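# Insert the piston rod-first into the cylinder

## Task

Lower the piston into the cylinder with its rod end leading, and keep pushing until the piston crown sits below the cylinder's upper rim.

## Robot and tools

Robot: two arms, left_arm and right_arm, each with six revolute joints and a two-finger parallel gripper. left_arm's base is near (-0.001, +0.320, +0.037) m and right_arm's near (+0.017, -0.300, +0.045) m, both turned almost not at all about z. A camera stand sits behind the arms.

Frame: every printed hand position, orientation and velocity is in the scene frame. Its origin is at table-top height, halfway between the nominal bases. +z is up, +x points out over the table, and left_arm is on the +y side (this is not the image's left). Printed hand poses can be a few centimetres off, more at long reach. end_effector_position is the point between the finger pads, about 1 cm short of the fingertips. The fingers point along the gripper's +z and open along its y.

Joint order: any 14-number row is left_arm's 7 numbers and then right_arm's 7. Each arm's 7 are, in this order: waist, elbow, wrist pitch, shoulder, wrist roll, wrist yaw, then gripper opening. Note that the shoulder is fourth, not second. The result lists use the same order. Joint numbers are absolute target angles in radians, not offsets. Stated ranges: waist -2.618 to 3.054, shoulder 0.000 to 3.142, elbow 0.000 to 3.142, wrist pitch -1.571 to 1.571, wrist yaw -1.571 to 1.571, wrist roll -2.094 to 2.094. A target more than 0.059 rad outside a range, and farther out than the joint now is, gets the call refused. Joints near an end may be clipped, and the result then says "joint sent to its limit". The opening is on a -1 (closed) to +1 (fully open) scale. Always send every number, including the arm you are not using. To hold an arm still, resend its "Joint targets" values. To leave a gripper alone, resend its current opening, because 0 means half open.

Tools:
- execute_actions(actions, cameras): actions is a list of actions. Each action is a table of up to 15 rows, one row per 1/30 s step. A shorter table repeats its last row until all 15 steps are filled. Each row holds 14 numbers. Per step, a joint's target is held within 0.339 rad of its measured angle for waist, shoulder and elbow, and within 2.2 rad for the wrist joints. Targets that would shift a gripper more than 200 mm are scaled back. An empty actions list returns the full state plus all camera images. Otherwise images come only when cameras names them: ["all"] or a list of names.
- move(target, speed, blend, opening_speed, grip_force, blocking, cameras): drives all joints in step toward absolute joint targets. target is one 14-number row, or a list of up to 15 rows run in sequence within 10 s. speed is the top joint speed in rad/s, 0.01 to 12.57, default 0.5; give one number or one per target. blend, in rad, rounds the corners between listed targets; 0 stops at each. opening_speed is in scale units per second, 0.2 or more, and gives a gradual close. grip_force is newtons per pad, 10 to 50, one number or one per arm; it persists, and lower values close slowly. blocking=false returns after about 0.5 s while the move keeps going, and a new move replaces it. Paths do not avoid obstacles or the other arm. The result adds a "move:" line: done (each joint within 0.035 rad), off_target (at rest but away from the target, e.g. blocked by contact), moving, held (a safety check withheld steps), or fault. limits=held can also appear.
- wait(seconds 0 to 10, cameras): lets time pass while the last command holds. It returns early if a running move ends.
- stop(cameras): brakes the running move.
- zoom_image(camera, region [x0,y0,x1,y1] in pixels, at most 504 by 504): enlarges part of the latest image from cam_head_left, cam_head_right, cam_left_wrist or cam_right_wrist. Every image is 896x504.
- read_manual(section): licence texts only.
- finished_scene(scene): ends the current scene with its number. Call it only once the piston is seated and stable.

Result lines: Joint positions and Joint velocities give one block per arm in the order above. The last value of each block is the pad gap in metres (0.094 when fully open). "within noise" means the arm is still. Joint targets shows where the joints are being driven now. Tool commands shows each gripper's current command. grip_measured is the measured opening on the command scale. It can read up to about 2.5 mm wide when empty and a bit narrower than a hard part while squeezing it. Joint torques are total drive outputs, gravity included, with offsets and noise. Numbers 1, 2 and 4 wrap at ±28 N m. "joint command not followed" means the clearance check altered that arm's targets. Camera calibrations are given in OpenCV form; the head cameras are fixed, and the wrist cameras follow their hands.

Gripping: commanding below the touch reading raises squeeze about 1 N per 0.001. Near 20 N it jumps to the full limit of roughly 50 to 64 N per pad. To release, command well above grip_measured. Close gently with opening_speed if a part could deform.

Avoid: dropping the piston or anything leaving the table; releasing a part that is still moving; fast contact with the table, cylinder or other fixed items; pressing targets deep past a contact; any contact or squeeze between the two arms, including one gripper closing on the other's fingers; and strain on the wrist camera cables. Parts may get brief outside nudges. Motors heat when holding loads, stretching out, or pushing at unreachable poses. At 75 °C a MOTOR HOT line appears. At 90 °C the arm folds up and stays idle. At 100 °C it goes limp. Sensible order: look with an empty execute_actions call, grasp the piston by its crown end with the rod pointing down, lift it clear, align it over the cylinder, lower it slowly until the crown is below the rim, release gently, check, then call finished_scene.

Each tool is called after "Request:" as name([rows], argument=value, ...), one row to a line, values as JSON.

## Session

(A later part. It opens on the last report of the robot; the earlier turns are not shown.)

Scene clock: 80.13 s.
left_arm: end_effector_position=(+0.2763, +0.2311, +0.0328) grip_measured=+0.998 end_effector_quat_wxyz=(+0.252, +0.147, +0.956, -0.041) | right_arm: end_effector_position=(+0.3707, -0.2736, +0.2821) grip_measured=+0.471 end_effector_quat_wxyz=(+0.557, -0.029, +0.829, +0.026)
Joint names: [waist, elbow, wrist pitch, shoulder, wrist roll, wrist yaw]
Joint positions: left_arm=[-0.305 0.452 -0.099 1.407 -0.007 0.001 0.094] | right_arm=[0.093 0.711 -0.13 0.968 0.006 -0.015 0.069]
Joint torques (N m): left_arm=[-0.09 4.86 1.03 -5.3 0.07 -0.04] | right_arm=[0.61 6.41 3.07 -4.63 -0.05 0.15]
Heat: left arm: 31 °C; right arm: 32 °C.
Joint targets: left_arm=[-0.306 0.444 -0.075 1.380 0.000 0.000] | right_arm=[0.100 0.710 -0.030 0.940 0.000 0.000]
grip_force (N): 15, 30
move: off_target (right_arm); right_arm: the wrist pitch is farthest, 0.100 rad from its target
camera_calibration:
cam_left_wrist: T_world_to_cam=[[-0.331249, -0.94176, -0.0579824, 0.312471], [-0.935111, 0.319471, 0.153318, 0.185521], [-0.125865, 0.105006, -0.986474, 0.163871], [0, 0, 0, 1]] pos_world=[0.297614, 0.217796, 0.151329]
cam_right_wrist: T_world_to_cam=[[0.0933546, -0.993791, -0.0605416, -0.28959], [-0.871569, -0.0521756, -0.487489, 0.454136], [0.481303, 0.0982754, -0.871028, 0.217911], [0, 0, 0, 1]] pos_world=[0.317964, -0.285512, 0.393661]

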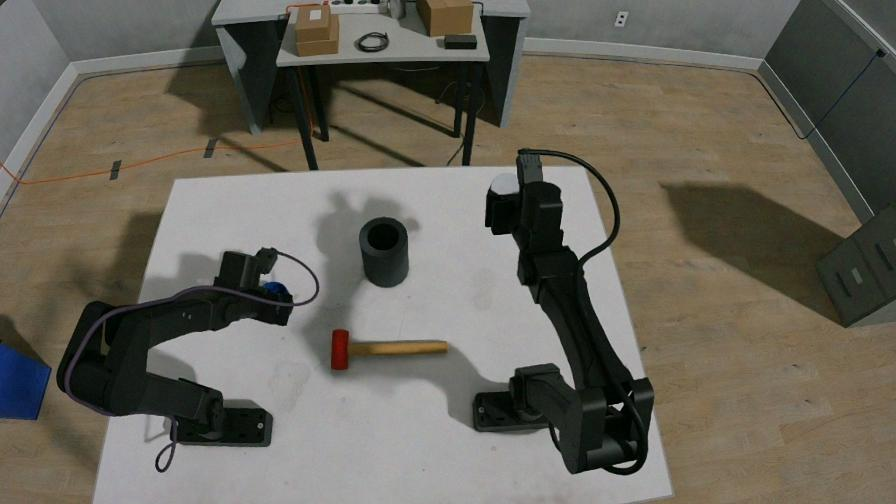

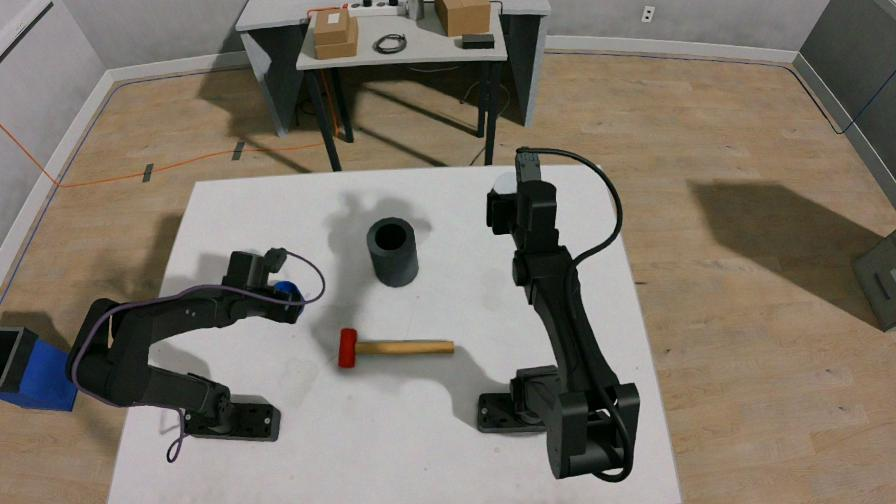

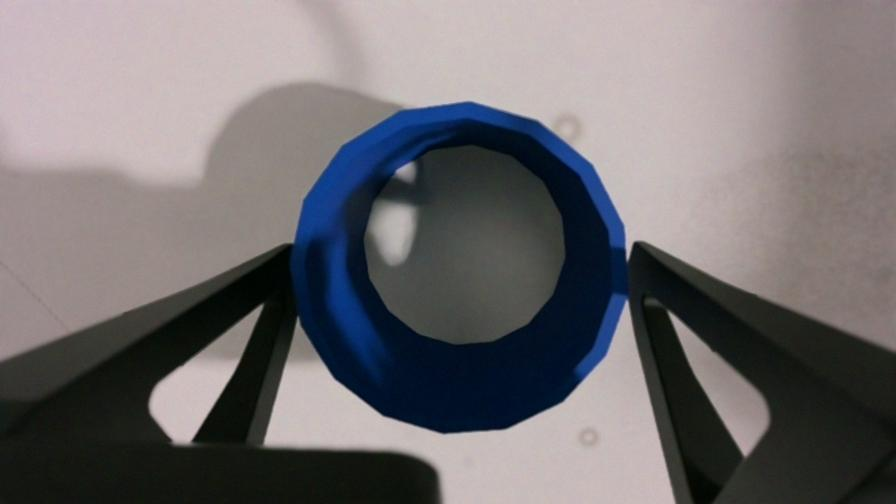

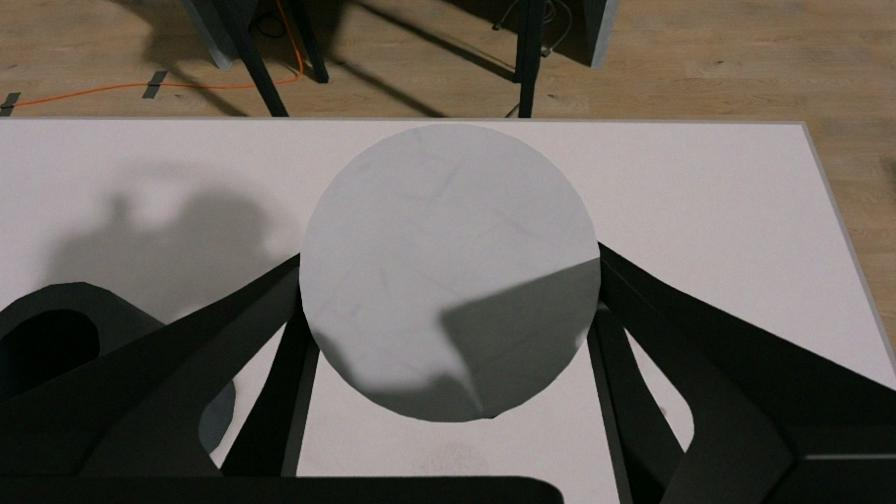

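Request:
move([
  [-0.306, 0.444, -0.075, 1.380, 0, 0, 0.55, 0.10, 0.710, 0.07, 0.940, 0, 0, 0.3],
  [-0.306, 0.720, -0.570, 1.180, 0, 0, 0.55, 0.10, 0.710, 0.07, 0.940, 0, 0, 0.3],
  [-0.744, 1.875, -0.922, 2.001, 0, 0, 0.55, 0.10, 0.710, 0.07, 0.940, 0, 0, 0.3],
], speed=0.9, blend=[0, 0.05, 0], opening_speed=0.6, cameras=["all"])

Scene clock: 90.50 s.
left_arm: end_effector_position=(+0.3603, -0.0190, +0.1947) grip_measured=+0.722 end_effector_quat_wxyz=(+0.222, +0.355, +0.904, -0.089) | right_arm: end_effector_position=(+0.3782, -0.2731, +0.3016) grip_measured=+0.471 end_effector_quat_wxyz=(+0.594, -0.028, +0.803, +0.027)
Joint names: [waist, elbow, wrist pitch, shoulder, wrist roll, wrist yaw]
Joint positions: left_arm=[-0.748 1.831 -0.928 1.991 -0.007 0.002 0.081] | right_arm=[0.093 0.704 -0.033 0.968 0.006 -0.015 0.069]
Joint torques (N m): left_arm=[0.36 10.04 0.81 -8.84 0.08 -0.04] | right_arm=[0.79 6.89 3.15 -4.83 -0.05 0.14]
Heat: left arm: 32 °C; right arm: 33 °C.
Joint targets: left_arm=[-0.744 1.875 -0.922 2.001 0.000 0.000] | right_arm=[0.100 0.710 0.070 0.940 0.000 0.000]
grip_force (N): 15, 30
move: off_target (left_arm, right_arm); left_arm: the elbow is farthest, 0.044 rad from its target; right_arm: the wrist pitch is farthest, 0.103 rad from its target
camera_calibration:
cam_left_wrist: T_world_to_cam=[[-0.704425, -0.707507, -0.0567435, 0.252873], [-0.703595, 0.685523, 0.187116, 0.236071], [-0.0934869, 0.171734, -0.980698, 0.348929], [0, 0, 0, 1]] pos_world=[0.376849, -0.0428461, 0.312371]
cam_right_wrist: T_world_to_cam=[[0.0987852, -0.993455, -0.0573517, -0.291543], [-0.824238, -0.0493946, -0.564085, 0.476238], [0.55756, 0.102995, -0.823722, 0.189514], [0, 0, 0, 1]] pos_world=[0.315668, -0.285631, 0.408026]

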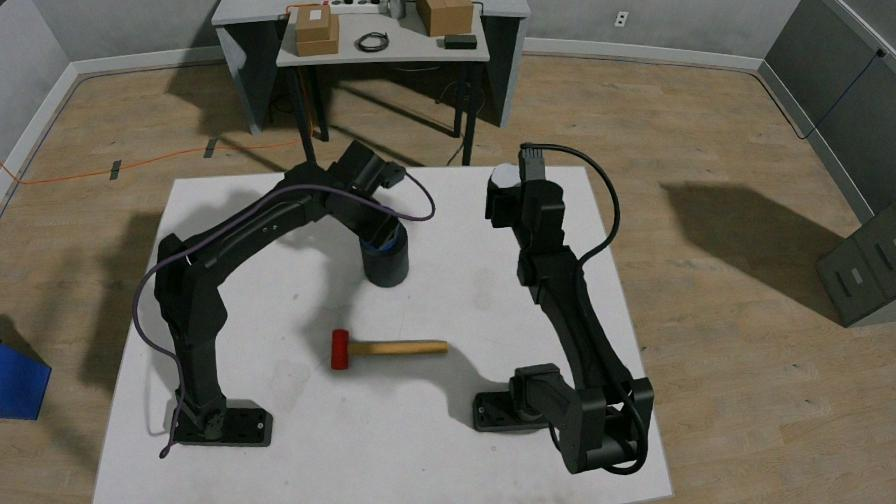

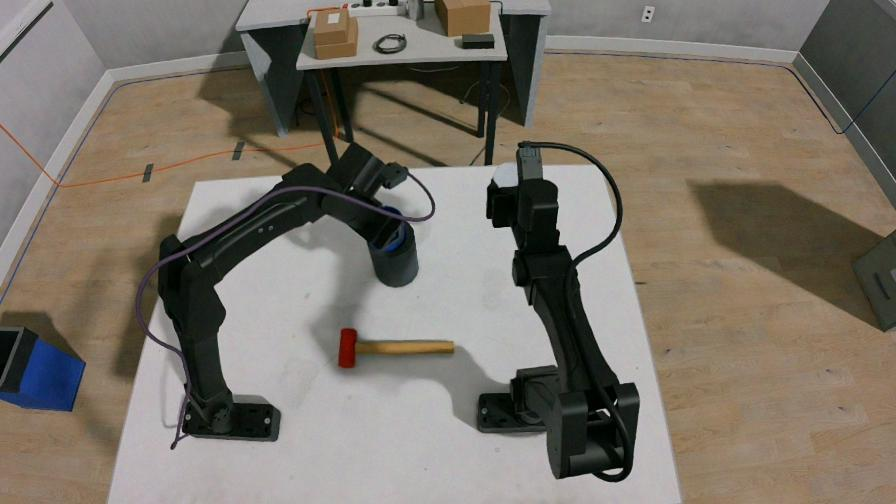

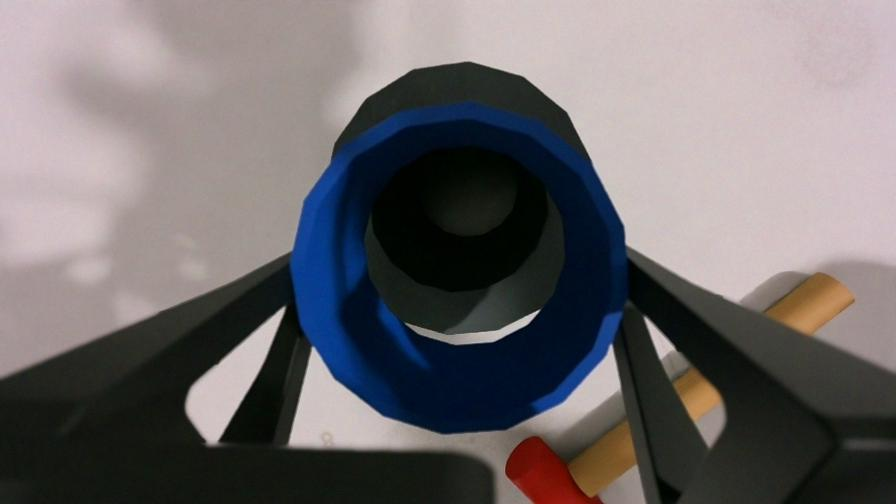

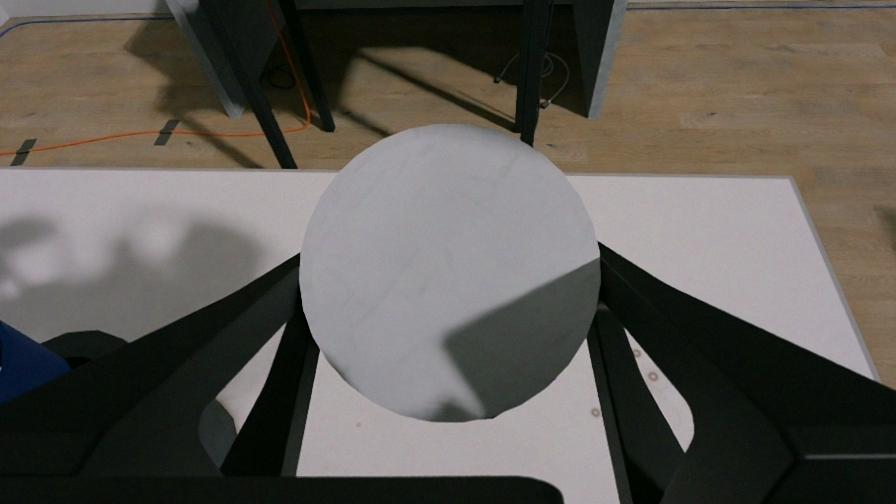

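Request:
move(target=[-0.7386, 1.746, -0.790, 2.006, 0, 0, 0.55, 0.10, 0.710, 0.07, 0.940, 0, 0, 0.3], speed=0.4, cameras=["cam_left_wrist", "cam_head_right"])

Request:
zoom_image(camera="cam_left_wrist", region=[270, 30, 650, 450])

Scene clock: 95.10 s.
left_arm: end_effector_position=(+0.3641, -0.0207, +0.1749) grip_measured=+0.722 end_effector_quat_wxyz=(+0.227, +0.353, +0.903, -0.091) | right_arm: end_effector_position=(+0.3782, -0.2731, +0.3016) grip_measured=+0.471 end_effector_quat_wxyz=(+0.594, -0.028, +0.803, +0.027)
Joint names: [waist, elbow, wrist pitch, shoulder, wrist roll, wrist yaw]
Joint positions: left_arm=[-0.745 1.75 -0.833 1.993 -0.007 0.002 0.081] | right_arm=[0.093 0.704 -0.033 0.968 0.006 -0.015 0.069]
Joint torques (N m): left_arm=[0.62 6.32 1.16 -8.72 0.07 -0.04] | right_arm=[0.77 6.83 3.14 -4.81 -0.03 0.14]
Motor temperatures (°C): left_arm=[29 30 32 30 27 27 25] | right_arm=[30 32 35 30 28 29 28]
Heat: left arm: 32 °C; right arm: 35 °C.
Joint targets: left_arm=[-0.739 1.746 -0.790 2.006 0.000 0.000] | right_arm=[0.100 0.710 0.070 0.940 0.000 0.000]
grip_force (N): 15, 30
move: off_target (left_arm, right_arm); left_arm: the wrist pitch is farthest, 0.043 rad from its target; right_arm: the wrist pitch is farthest, 0.103 rad from its target
camera_calibration:
cam_left_wrist: T_world_to_cam=[[-0.702091, -0.7098, -0.0570269, 0.252266], [-0.706938, 0.685161, 0.175479, 0.246917], [-0.0854824, 0.163517, -0.98283, 0.327421], [0, 0, 0, 1]] pos_world=[0.379657, -0.0436582, 0.292856]
Images, in order (width x height): cam_head_right 896x504, cam_left_wrist 896x504.

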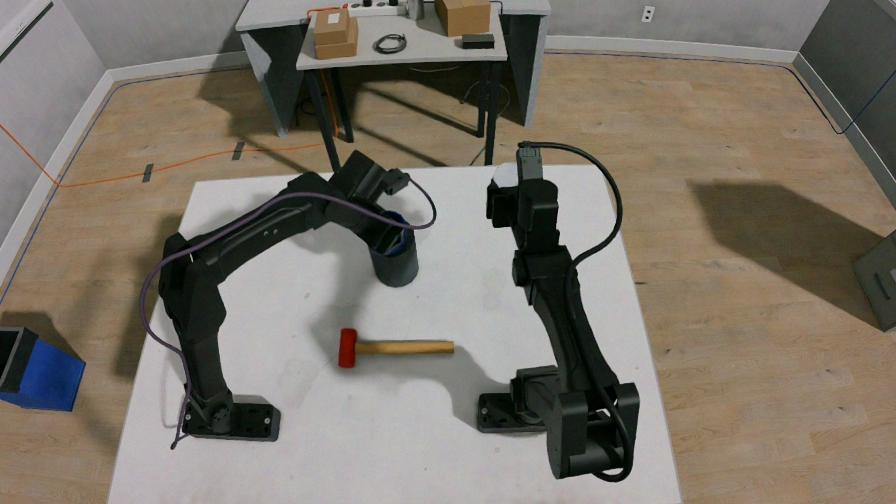

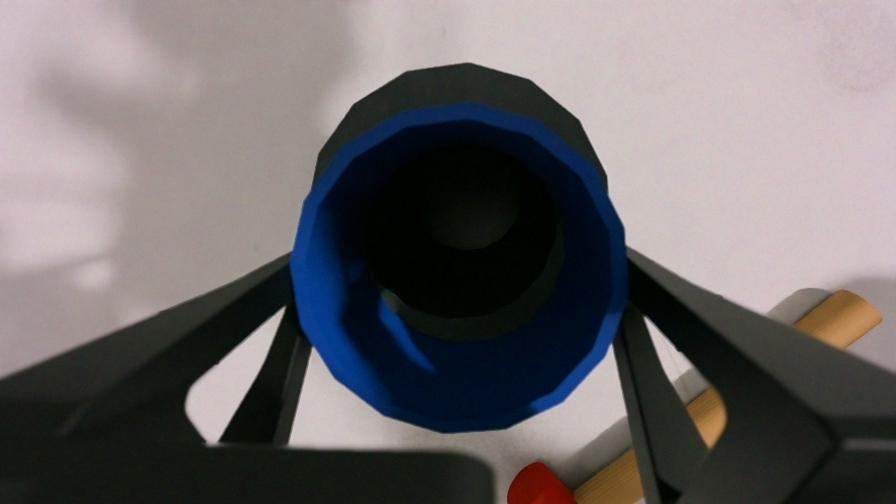

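Scaled by 1.200 from the camera's 896x504 image, which has a finer 1280x720 frame.

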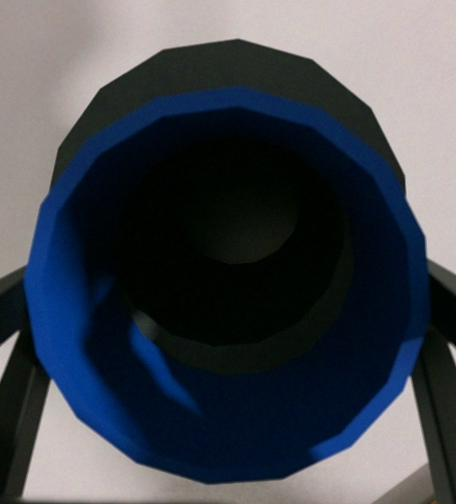

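Request:
move(target=[-0.735, 1.799, -0.765, 2.026, 0, 0, 0.55, 0.10, 0.710, 0.07, 0.940, 0, 0, 0.3], speed=0.3, cameras=["cam_left_wrist"])

Request:
zoom_image(camera="cam_left_wrist", region=[270, 30, 650, 450])

Scene clock: 99.07 s.
left_arm: end_effector_position=(+0.3712, -0.0244, +0.1725) grip_measured=+0.722 end_effector_quat_wxyz=(+0.235, +0.350, +0.902, -0.094) | right_arm: end_effector_position=(+0.3782, -0.2731, +0.3016) grip_measured=+0.471 end_effector_quat_wxyz=(+0.594, -0.028, +0.803, +0.027)
Joint names: [waist, elbow, wrist pitch, shoulder, wrist roll, wrist yaw]
Joint positions: left_arm=[-0.741 1.757 -0.806 2.01 -0.007 0.002 0.081] | right_arm=[0.093 0.704 -0.033 0.968 0.006 -0.015 0.069]
Joint torques (N m): left_arm=[0.58 9.91 1.18 -8.68 0.07 -0.05] | right_arm=[0.73 6.9 3.14 -4.78 -0.04 0.16]
Heat: left arm: 33 °C; right arm: 36 °C.
Joint targets: left_arm=[-0.735 1.799 -0.765 2.026 0.000 0.000] | right_arm=[0.100 0.710 0.070 0.940 0.000 0.000]
grip_force (N): 15, 30
move: off_target (left_arm, right_arm); left_arm: the elbow is farthest, 0.042 rad from its target; right_arm: the wrist pitch is farthest, 0.103 rad from its target
camera_calibration:
cam_left_wrist: T_world_to_cam=[[-0.698418, -0.713375, -0.0575227, 0.253155], [-0.711825, 0.684059, 0.159274, 0.259498], [-0.0742734, 0.152186, -0.985557, 0.322361], [0, 0, 0, 1]] pos_world=[0.385469, -0.045976, 0.290936]
Images, in order (width x height): cam_left_wrist 896x504.

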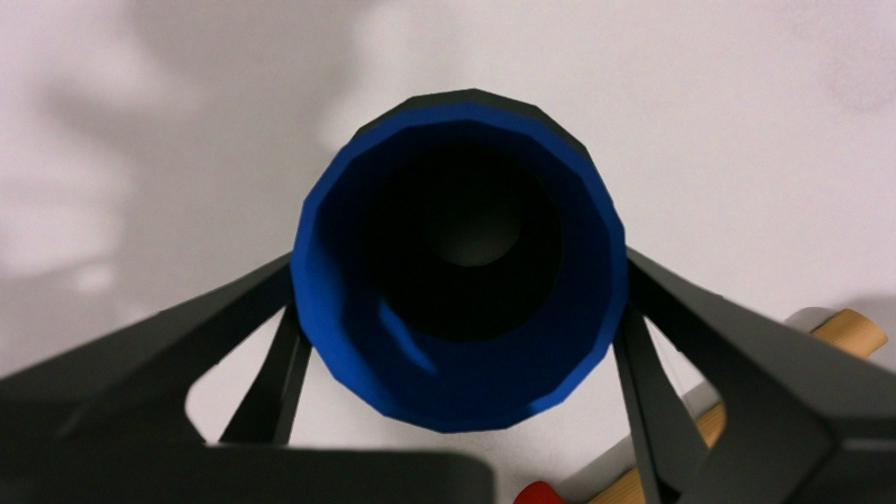

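Scaled by 1.200 from the camera's 896x504 image, which has a finer 1280x720 frame.

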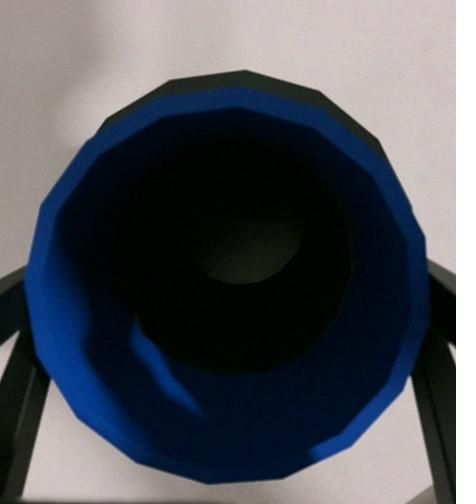

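Request:
move(target=[-0.735, 1.722, -0.729, 2.028, 0, 0, 0.55, 0.10, 0.710, 0.07, 0.940, 0, 0, 0.3], speed=0.08, cameras=["cam_left_wrist"])

Request:
zoom_image(camera="cam_left_wrist", region=[270, 30, 650, 450])

Scene clock: 103.57 s.
left_arm: end_effector_position=(+0.3755, -0.0285, +0.1711) grip_measured=+0.722 end_effector_quat_wxyz=(+0.247, +0.349, +0.899, -0.099) | right_arm: end_effector_position=(+0.3782, -0.2731, +0.3016) grip_measured=+0.471 end_effector_quat_wxyz=(+0.594, -0.028, +0.803, +0.027)
Joint names: [waist, elbow, wrist pitch, shoulder, wrist roll, wrist yaw]
Joint positions: left_arm=[-0.741 1.737 -0.759 2.01 -0.007 0.002 0.081] | right_arm=[0.093 0.704 -0.033 0.968 0.006 -0.015 0.069]
Joint torques (N m): left_arm=[0.57 5.52 1.11 -8.58 0.08 -0.04] | right_arm=[0.7 6.78 3.14 -4.74 -0.05 0.14]
Heat: left arm: 33 °C; right arm: 37 °C.
Joint targets: left_arm=[-0.735 1.722 -0.729 2.028 0.000 0.000] | right_arm=[0.100 0.710 0.070 0.940 0.000 0.000]
grip_force (N): 15, 30
move: off_target (right_arm); right_arm: the wrist pitch is farthest, 0.103 rad from its target
camera_calibration:
cam_left_wrist: T_world_to_cam=[[-0.697186, -0.714523, -0.0582182, 0.252892], [-0.714841, 0.686759, 0.131777, 0.27145], [-0.054176, 0.13349, -0.989568, 0.314431], [0, 0, 0, 1]] pos_world=[0.38739, -0.0476966, 0.290103]
Images, in order (width x height): cam_left_wrist 896x504.

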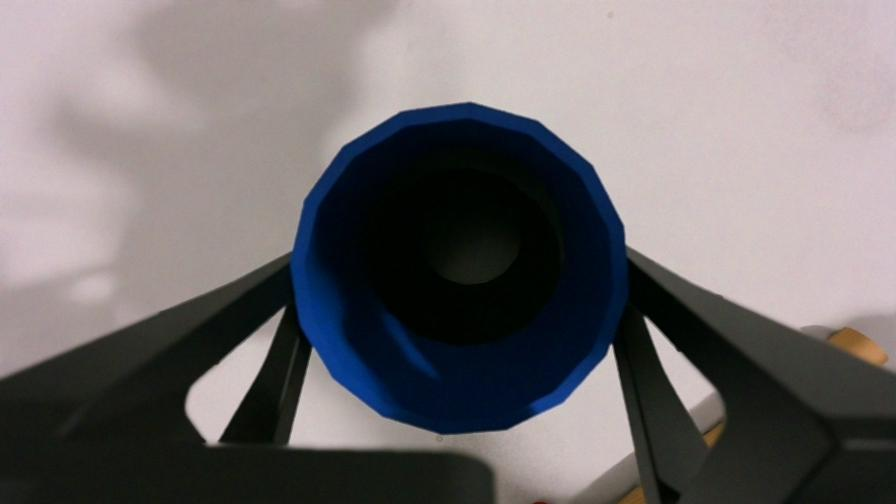

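Scaled by 1.200 from the camera's 896x504 image, which has a finer 1280x720 frame.

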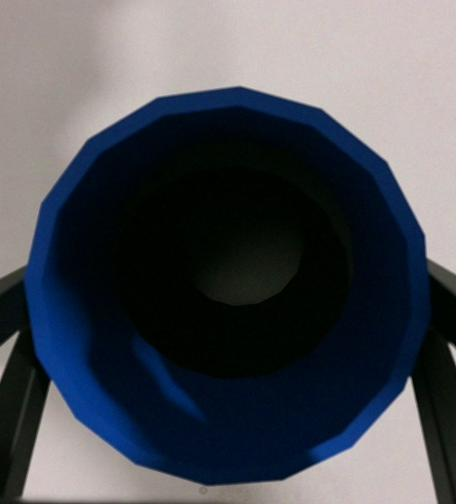

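Request:
zoom_image(camera="cam_left_wrist", region=[355, 135, 575, 355])

Scaled by 2.291 from the camera's 896x504 image, which has a finer 1280x720 frame.

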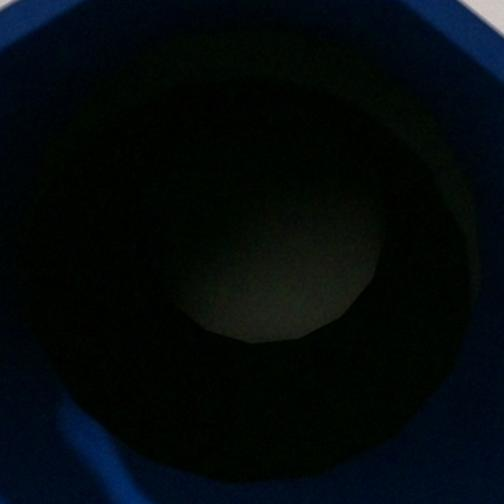

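Request:
move(target=[-0.735, 1.722, -0.797, 2.028, 0, 0, 0.55, 0.10, 0.710, 0.07, 0.940, 0, 0, 0.3], speed=0.1, cameras=["cam_left_wrist"])

Request:
zoom_image(camera="cam_left_wrist", region=[290, 50, 640, 360])

Scene clock: 107.20 s.
left_arm: end_effector_position=(+0.3750, -0.0280, +0.1707) grip_measured=+0.722 end_effector_quat_wxyz=(+0.246, +0.349, +0.899, -0.098) | right_arm: end_effector_position=(+0.3782, -0.2731, +0.3017) grip_measured=+0.471 end_effector_quat_wxyz=(+0.594, -0.028, +0.803, +0.027)
Joint names: [waist, elbow, wrist pitch, shoulder, wrist roll, wrist yaw]
Joint positions: left_arm=[-0.741 1.737 -0.763 2.01 -0.007 0.002 0.081] | right_arm=[0.093 0.704 -0.032 0.968 0.006 -0.015 0.069]
Joint velocities: left_arm=[within noise] | right_arm=[0.007 0.012 0.154 0.007 -0.022 -0.007 -0.001]
Joint torques (N m): left_arm=[0.57 5.55 0.51 -8.58 0.08 -0.05] | right_arm=[0.66 6.87 3.15 -4.68 -0.04 0.15]
Heat: left arm: 34 °C; right arm: 38 °C.
Joint targets: left_arm=[-0.735 1.722 -0.797 2.028 0.000 0.000] | right_arm=[0.100 0.710 0.070 0.940 0.000 0.000]
grip_force (N): 15, 30
move: off_target (right_arm); right_arm: the wrist pitch is farthest, 0.102 rad from its target
camera_calibration:
cam_left_wrist: T_world_to_cam=[[-0.697368, -0.714353, -0.0581079, 0.252844], [-0.714469, 0.686485, 0.135177, 0.270018], [-0.056674, 0.135785, -0.989116, 0.314842], [0, 0, 0, 1]] pos_world=[0.387088, -0.047494, 0.289607]
Images, in order (width x height): cam_left_wrist 896x504.

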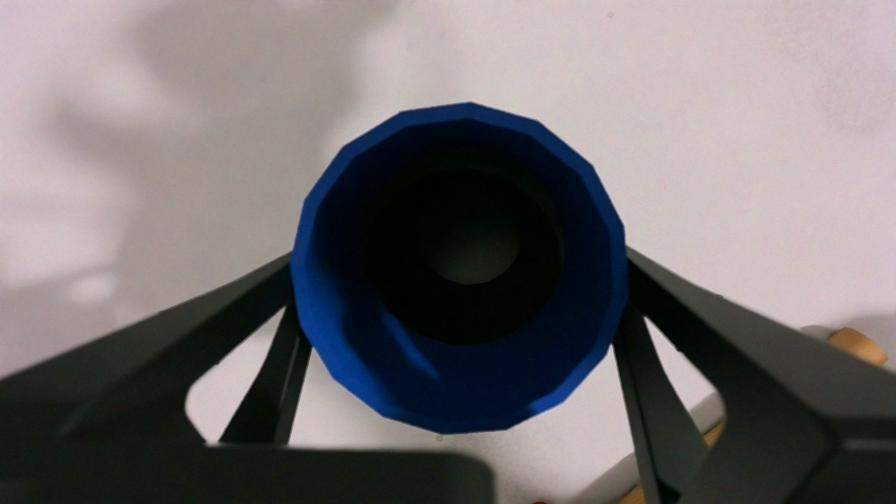

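Scaled by 1.440 from the camera's 896x504 image, which has a finer 1280x720 frame.

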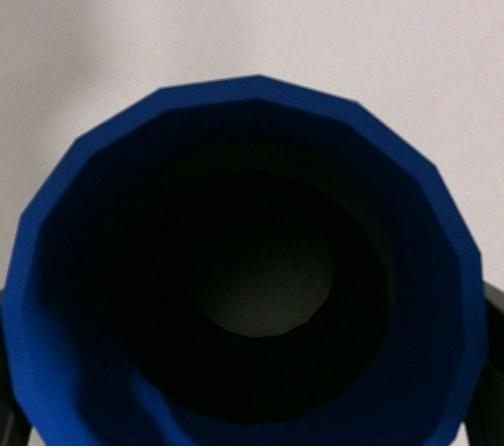

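Request:
move(target=[-0.735, 1.722, -0.818, 2.028, 0, 0, 0.55, 0.10, 0.710, 0.07, 0.940, 0, 0, 0.3], speed=0.1, cameras=["cam_left_wrist"])

Request:
zoom_image(camera="cam_left_wrist", region=[290, 50, 640, 360])

Scene clock: 108.63 s.
left_arm: end_effector_position=(+0.3746, -0.0276, +0.1704) grip_measured=+0.722 end_effector_quat_wxyz=(+0.245, +0.349, +0.899, -0.098) | right_arm: end_effector_position=(+0.3782, -0.2731, +0.3017) grip_measured=+0.471 end_effector_quat_wxyz=(+0.594, -0.028, +0.803, +0.027)
Joint names: [waist, elbow, wrist pitch, shoulder, wrist roll, wrist yaw]
Joint positions: left_arm=[-0.741 1.737 -0.765 2.01 -0.007 0.002 0.081] | right_arm=[0.093 0.704 -0.032 0.968 0.006 -0.015 0.069]
Joint torques (N m): left_arm=[0.57 5.55 0.34 -8.58 0.07 -0.05] | right_arm=[0.7 6.93 3.15 -4.72 -0.06 0.15]
Heat: left arm: 34 °C; right arm: 38 °C.
Joint targets: left_arm=[-0.735 1.722 -0.818 2.028 0.000 0.000] | right_arm=[0.100 0.710 0.070 0.940 0.000 0.000]
grip_force (N): 15, 30
move: off_target (left_arm, right_arm); left_arm: the wrist pitch is farthest, 0.053 rad from its target; right_arm: the wrist pitch is farthest, 0.102 rad from its target
camera_calibration:
cam_left_wrist: T_world_to_cam=[[-0.697464, -0.714257, -0.0581344, 0.252878], [-0.714246, 0.686267, 0.137442, 0.269164], [-0.0582735, 0.137383, -0.988802, 0.315132], [0, 0, 0, 1]] pos_world=[0.386986, -0.0473922, 0.28931]
Images, in order (width x height): cam_left_wrist 896x504.

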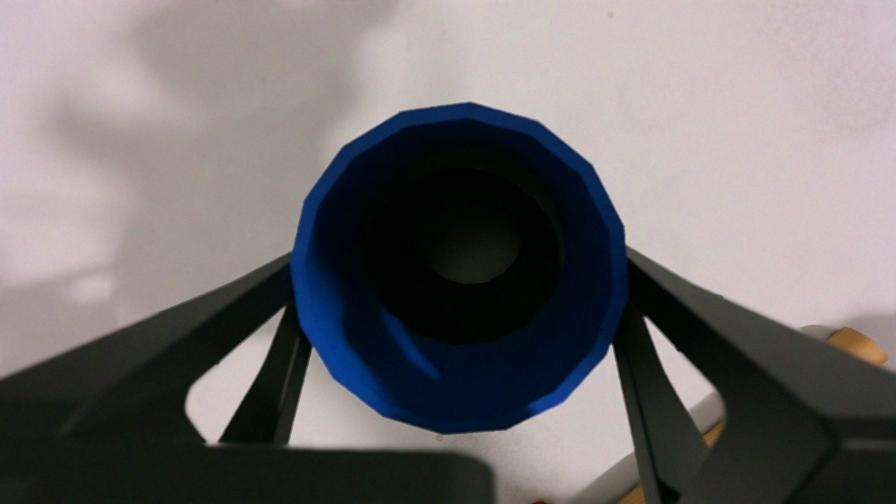

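Scaled by 1.440 from the camera's 896x504 image, which has a finer 1280x720 frame.

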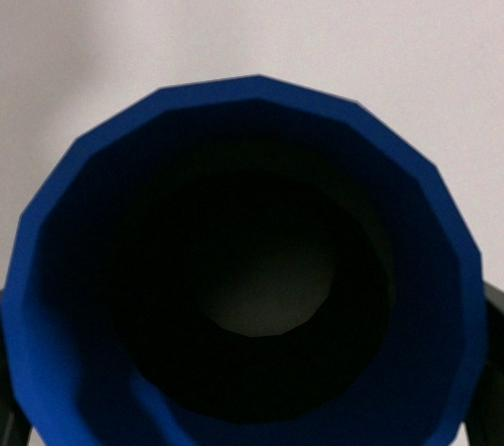

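Request:
move(target=[-0.735, 1.718, -0.840, 2.024, 0, 0, 0.55, 0.10, 0.710, 0.07, 0.940, 0, 0, 0.3], speed=0.15)

Scene clock: 110.53 s.
left_arm: end_effector_position=(+0.3740, -0.0271, +0.1699) grip_measured=+0.722 end_effector_quat_wxyz=(+0.243, +0.349, +0.900, -0.097) | right_arm: end_effector_position=(+0.3782, -0.2731, +0.3017) grip_measured=+0.471 end_effector_quat_wxyz=(+0.594, -0.028, +0.803, +0.027)
Joint names: [waist, elbow, wrist pitch, shoulder, wrist roll, wrist yaw]
Joint positions: left_arm=[-0.741 1.737 -0.769 2.01 -0.007 0.002 0.081] | right_arm=[0.093 0.704 -0.032 0.968 0.006 -0.015 0.069]
Joint torques (N m): left_arm=[0.55 5.26 0.17 -8.84 0.07 -0.04] | right_arm=[0.73 6.84 3.13 -4.77 -0.04 0.14]
Heat: left arm: 33 °C; right arm: 39 °C.
Joint targets: left_arm=[-0.735 1.718 -0.840 2.024 0.000 0.000] | right_arm=[0.100 0.710 0.070 0.940 0.000 0.000]
grip_force (N): 15, 30
move: off_target (left_arm, right_arm); left_arm: the wrist pitch is farthest, 0.071 rad from its target; right_arm: the wrist pitch is farthest, 0.102 rad from its target

Request:
move(target=[-0.735, 1.712, -0.885, 2.024, 0, 0, 0.55, 0.10, 0.710, 0.07, 0.940, 0, 0, 0.3], speed=0.2, cameras=["cam_left_wrist"])

Request:
zoom_image(camera="cam_left_wrist", region=[290, 50, 640, 360])

Scene clock: 111.67 s.
left_arm: end_effector_position=(+0.3732, -0.0263, +0.1693) grip_measured=+0.722 end_effector_quat_wxyz=(+0.241, +0.350, +0.900, -0.096) | right_arm: end_effector_position=(+0.3782, -0.2731, +0.3017) grip_measured=+0.471 end_effector_quat_wxyz=(+0.594, -0.028, +0.803, +0.027)
Joint names: [waist, elbow, wrist pitch, shoulder, wrist roll, wrist yaw]
Joint positions: left_arm=[-0.741 1.737 -0.774 2.01 -0.007 0.002 0.081] | right_arm=[0.093 0.704 -0.032 0.968 0.006 -0.015 0.069]
Joint torques (N m): left_arm=[0.57 4.81 -0.19 -8.85 0.07 -0.05] | right_arm=[0.72 6.87 3.13 -4.72 -0.04 0.12]
Heat: left arm: 33 °C; right arm: 39 °C.
Joint targets: left_arm=[-0.735 1.712 -0.885 2.024 0.000 0.000] | right_arm=[0.100 0.710 0.070 0.940 0.000 0.000]
grip_force (N): 15, 30
move: off_target (left_arm, right_arm); left_arm: the wrist pitch is farthest, 0.111 rad from its target; right_arm: the wrist pitch is farthest, 0.102 rad from its target
camera_calibration:
cam_left_wrist: T_world_to_cam=[[-0.69785, -0.713902, -0.0578773, 0.252834], [-0.713319, 0.68543, 0.146159, 0.265511], [-0.0646725, 0.143282, -0.987567, 0.316124], [0, 0, 0, 1]] pos_world=[0.386279, -0.0467857, 0.28802]
Images, in order (width x height): cam_left_wrist 896x504.

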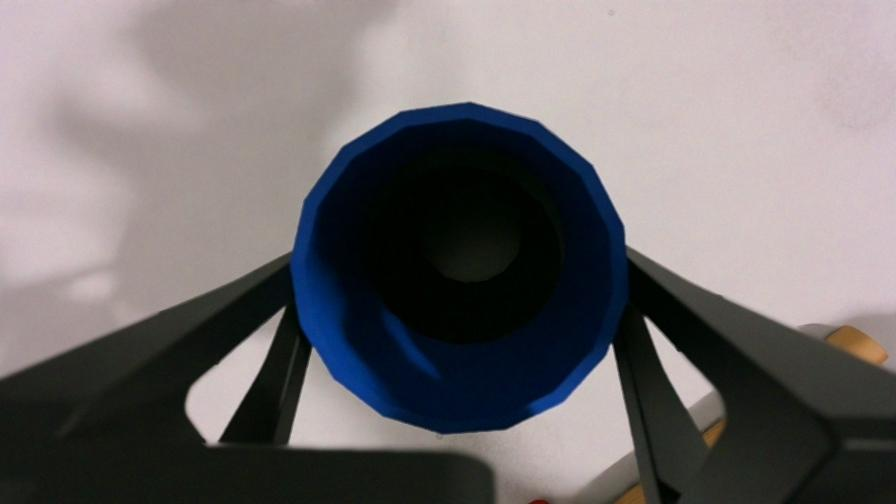

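Scaled by 1.440 from the camera's 896x504 image, which has a finer 1280x720 frame.

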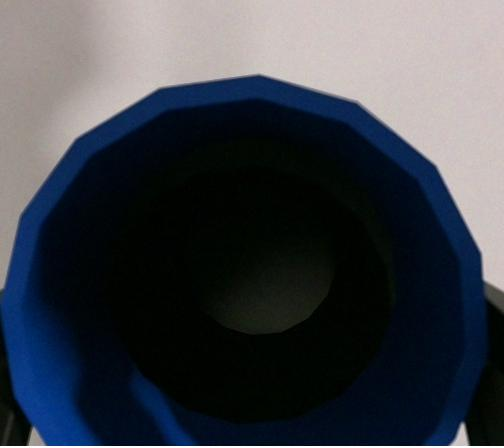

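Request:
move(target=[-0.735, 1.816, -0.872, 1.992, 0, 0, 0.55, 0.10, 0.710, 0.07, 0.940, 0, 0, 0.3], speed=0.25, cameras=["cam_left_wrist"])

Request:
zoom_image(camera="cam_left_wrist", region=[290, 50, 640, 360])

Scene clock: 114.70 s.
left_arm: end_effector_position=(+0.3647, -0.0185, +0.1730) grip_measured=+0.722 end_effector_quat_wxyz=(+0.217, +0.352, +0.906, -0.087) | right_arm: end_effector_position=(+0.3782, -0.2731, +0.3017) grip_measured=+0.471 end_effector_quat_wxyz=(+0.594, -0.028, +0.803, +0.027)
Joint names: [waist, elbow, wrist pitch, shoulder, wrist roll, wrist yaw]
Joint positions: left_arm=[-0.741 1.777 -0.867 2.01 -0.006 0.002 0.081] | right_arm=[0.093 0.704 -0.032 0.968 0.006 -0.015 0.069]
Joint torques (N m): left_arm=[0.58 9.59 0.68 -11.04 0.07 -0.04] | right_arm=[0.61 6.84 3.15 -4.77 -0.06 0.14]
Motor temperatures (°C): left_arm=[29 30 33 32 27 27 25] | right_arm=[30 32 40 29 28 29 28]
Heat: left arm: 33 °C; right arm: 40 °C.
Joint targets: left_arm=[-0.735 1.816 -0.872 1.992 0.000 0.000] | right_arm=[0.100 0.710 0.070 0.940 0.000 0.000]
grip_force (N): 15, 30
move: off_target (left_arm, right_arm); left_arm: the elbow is farthest, 0.039 rad from its target; right_arm: the wrist pitch is farthest, 0.102 rad from its target
camera_calibration:
cam_left_wrist: T_world_to_cam=[[-0.700527, -0.71137, -0.0566895, 0.25353], [-0.706216, 0.679646, 0.198342, 0.241831], [-0.102566, 0.178979, -0.978492, 0.330996], [0, 0, 0, 1]] pos_world=[0.382339, -0.0432468, 0.290284]
Images, in order (width x height): cam_left_wrist 896x504.

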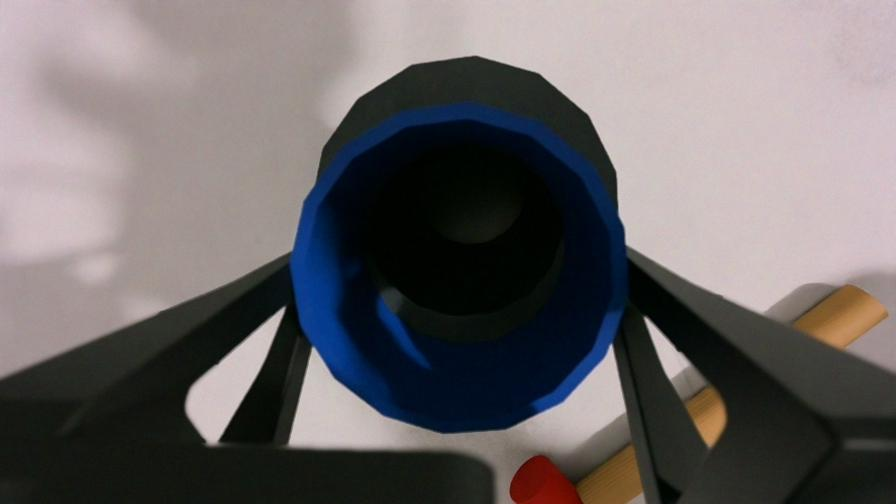

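Scaled by 1.440 from the camera's 896x504 image, which has a finer 1280x720 frame.

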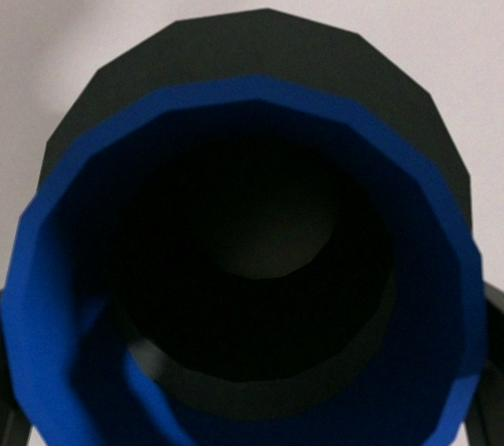

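Request:
move(target=[-0.735, 1.748, -0.762, 2.02, 0, 0, 0.55, 0.10, 0.710, 0.07, 0.940, 0, 0, 0.3], speed=0.25, cameras=["cam_left_wrist"])

Request:
zoom_image(camera="cam_left_wrist", region=[290, 50, 640, 360])

Scene clock: 118.47 s.
left_arm: end_effector_position=(+0.3718, -0.0250, +0.1721) grip_measured=+0.722 end_effector_quat_wxyz=(+0.237, +0.350, +0.901, -0.094) | right_arm: end_effector_position=(+0.3782, -0.2731, +0.3017) grip_measured=+0.471 end_effector_quat_wxyz=(+0.594, -0.028, +0.803, +0.027)
Joint names: [waist, elbow, wrist pitch, shoulder, wrist roll, wrist yaw]
Joint positions: left_arm=[-0.741 1.753 -0.799 2.01 -0.006 0.002 0.081] | right_arm=[0.093 0.704 -0.032 0.968 0.006 -0.015 0.069]
Joint torques (N m): left_arm=[0.55 6.2 1.13 -9.1 0.07 -0.04] | right_arm=[0.73 6.87 3.15 -4.79 -0.04 0.16]
Heat: left arm: 33 °C; right arm: 40 °C.
Joint targets: left_arm=[-0.735 1.748 -0.762 2.020 0.000 0.000] | right_arm=[0.100 0.710 0.070 0.940 0.000 0.000]
grip_force (N): 15, 30
move: off_target (left_arm, right_arm); left_arm: the wrist pitch is farthest, 0.037 rad from its target; right_arm: the wrist pitch is farthest, 0.102 rad from its target
camera_calibration:
cam_left_wrist: T_world_to_cam=[[-0.698707, -0.713051, -0.0580226, 0.253337], [-0.711859, 0.684882, 0.155544, 0.261033], [-0.071172, 0.149983, -0.986124, 0.320988], [0, 0, 0, 1]] pos_world=[0.385672, -0.0462775, 0.290631]
Images, in order (width x height): cam_left_wrist 896x504.

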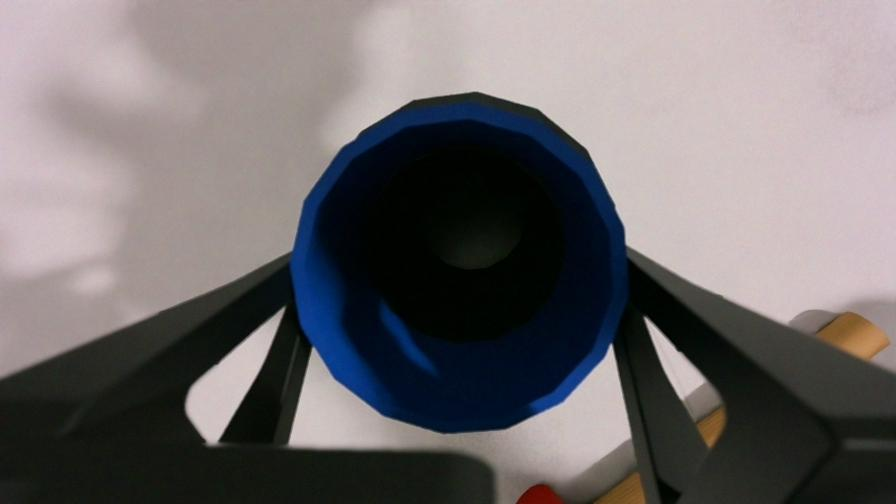

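Scaled by 1.440 from the camera's 896x504 image, which has a finer 1280x720 frame.

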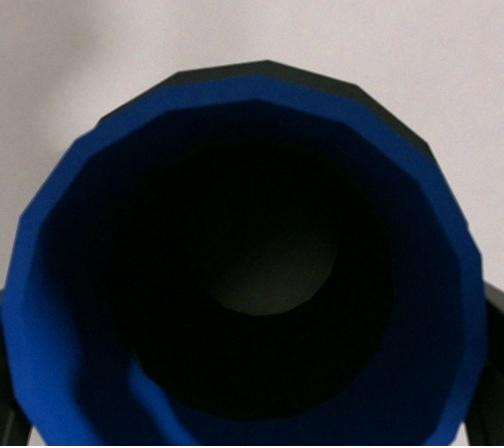

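Request:
move(target=[-0.735, 1.733, -0.751, 2.02, 0, 0, 0.55, 0.10, 0.710, 0.07, 0.940, 0, 0, 0.3], speed=0.06, cameras=["cam_left_wrist"])

Request:
zoom_image(camera="cam_left_wrist", region=[290, 50, 640, 360])

Scene clock: 120.43 s.
left_arm: end_effector_position=(+0.3734, -0.0265, +0.1714) grip_measured=+0.722 end_effector_quat_wxyz=(+0.241, +0.350, +0.900, -0.096) | right_arm: end_effector_position=(+0.3782, -0.2731, +0.3017) grip_measured=+0.471 end_effector_quat_wxyz=(+0.594, -0.028, +0.803, +0.027)
Joint names: [waist, elbow, wrist pitch, shoulder, wrist roll, wrist yaw]
Joint positions: left_arm=[-0.741 1.745 -0.781 2.01 -0.006 0.002 0.081] | right_arm=[0.093 0.704 -0.032 0.968 0.006 -0.015 0.069]
Joint torques (N m): left_arm=[0.57 5.74 1.08 -9.11 0.06 -0.04] | right_arm=[0.8 6.87 3.14 -4.85 -0.07 0.15]
Heat: left arm: 33 °C; right arm: 40 °C.
Joint targets: left_arm=[-0.735 1.733 -0.751 2.020 0.000 0.000] | right_arm=[0.100 0.710 0.070 0.940 0.000 0.000]
grip_force (N): 15, 30
move: off_target (right_arm); right_arm: the wrist pitch is farthest, 0.102 rad from its target
camera_calibration:
cam_left_wrist: T_world_to_cam=[[-0.698255, -0.713473, -0.0582761, 0.253247], [-0.713003, 0.685918, 0.145409, 0.265463], [-0.0637729, 0.143084, -0.987654, 0.317886], [0, 0, 0, 1]] pos_world=[0.38638, -0.0468851, 0.290119]
Images, in order (width x height): cam_left_wrist 896x504.

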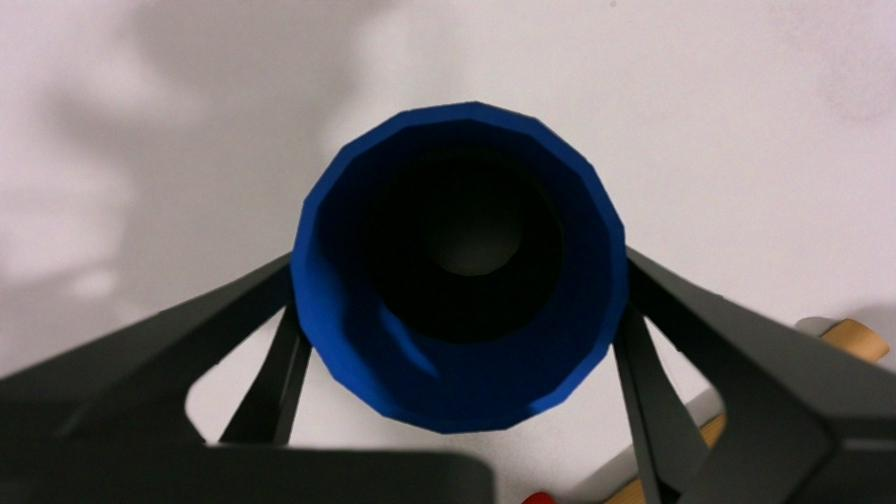

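Scaled by 1.440 from the camera's 896x504 image, which has a finer 1280x720 frame.

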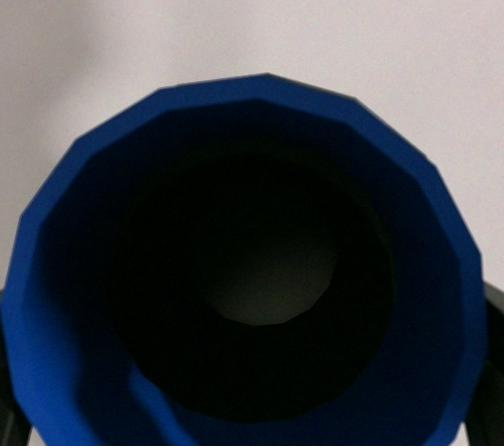

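Request:
move([
  [-0.735, 1.790, -0.796, 2.02, 0, 0, 0.55, 0.10, 0.710, 0.07, 0.940, 0, 0, 0.3],
  [-0.735, 1.734, -0.796, 2.02, 0, 0, 0.55, 0.10, 0.710, 0.07, 0.940, 0, 0, 0.3],
], speed=0.1, cameras=["cam_left_wrist"])

Request:
zoom_image(camera="cam_left_wrist", region=[290, 50, 640, 360])

Scene clock: 123.70 s.
left_arm: end_effector_position=(+0.3720, -0.0252, +0.1710) grip_measured=+0.722 end_effector_quat_wxyz=(+0.237, +0.350, +0.901, -0.095) | right_arm: end_effector_position=(+0.3782, -0.2731, +0.3017) grip_measured=+0.471 end_effector_quat_wxyz=(+0.594, -0.028, +0.803, +0.027)
Joint names: [waist, elbow, wrist pitch, shoulder, wrist roll, wrist yaw]
Joint positions: left_arm=[-0.741 1.749 -0.793 2.01 -0.006 0.002 0.081] | right_arm=[0.093 0.704 -0.032 0.968 0.006 -0.015 0.069]
Joint torques (N m): left_arm=[0.57 5.57 0.77 -9.11 0.07 -0.05] | right_arm=[0.83 6.84 3.15 -4.89 -0.06 0.15]
Heat: left arm: 33 °C; right arm: 41 °C.
Joint targets: left_arm=[-0.735 1.734 -0.796 2.020 0.000 0.000] | right_arm=[0.100 0.710 0.070 0.940 0.000 0.000]
grip_force (N): 15, 30
move: off_target (right_arm); right_arm: the wrist pitch is farthest, 0.102 rad from its target
camera_calibration:
cam_left_wrist: T_world_to_cam=[[-0.698599, -0.713152, -0.0580896, 0.253244], [-0.712074, 0.684995, 0.154055, 0.261865], [-0.0700736, 0.148987, -0.986353, 0.319521], [0, 0, 0, 1]] pos_world=[0.385773, -0.0463787, 0.289529]
Images, in order (width x height): cam_left_wrist 896x504.

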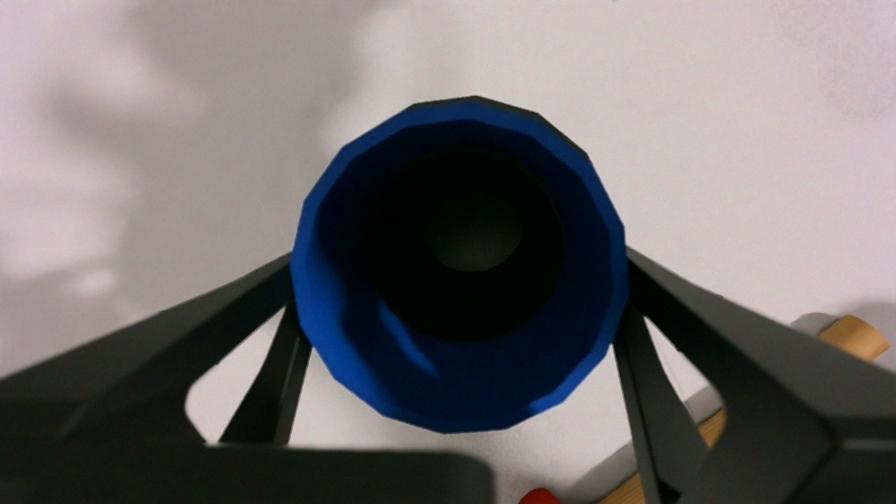

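Scaled by 1.440 from the camera's 896x504 image, which has a finer 1280x720 frame.

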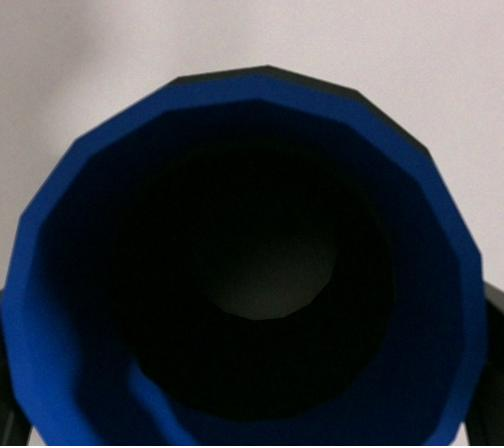

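Request:
move(target=[-0.735, 1.718, -0.796, 2.02, 0, 0, 0.55, 0.10, 0.710, 0.07, 0.940, 0, 0, 0.3], speed=0.1)

Scene clock: 128.53 s.
left_arm: end_effector_position=(+0.3717, -0.0249, +0.1697) grip_measured=+0.722 end_effector_quat_wxyz=(+0.236, +0.350, +0.901, -0.094) | right_arm: end_effector_position=(+0.3782, -0.2731, +0.3017) grip_measured=+0.471 end_effector_quat_wxyz=(+0.594, -0.028, +0.803, +0.027)
Joint names: [waist, elbow, wrist pitch, shoulder, wrist roll, wrist yaw]
Joint positions: left_arm=[-0.741 1.744 -0.79 2.01 -0.006 0.002 0.081] | right_arm=[0.093 0.704 -0.032 0.968 0.006 -0.015 0.069]
Joint torques (N m): left_arm=[0.57 4.75 0.75 -9.1 0.06 -0.05] | right_arm=[0.65 6.82 3.17 -4.72 -0.07 0.14]
Heat: left arm: 33 °C; right arm: 42 °C.
Joint targets: left_arm=[-0.735 1.718 -0.796 2.020 0.000 0.000] | right_arm=[0.100 0.710 0.070 0.940 0.000 0.000]
grip_force (N): 15, 30
move: off_target (right_arm); right_arm: the wrist pitch is farthest, 0.102 rad from its target


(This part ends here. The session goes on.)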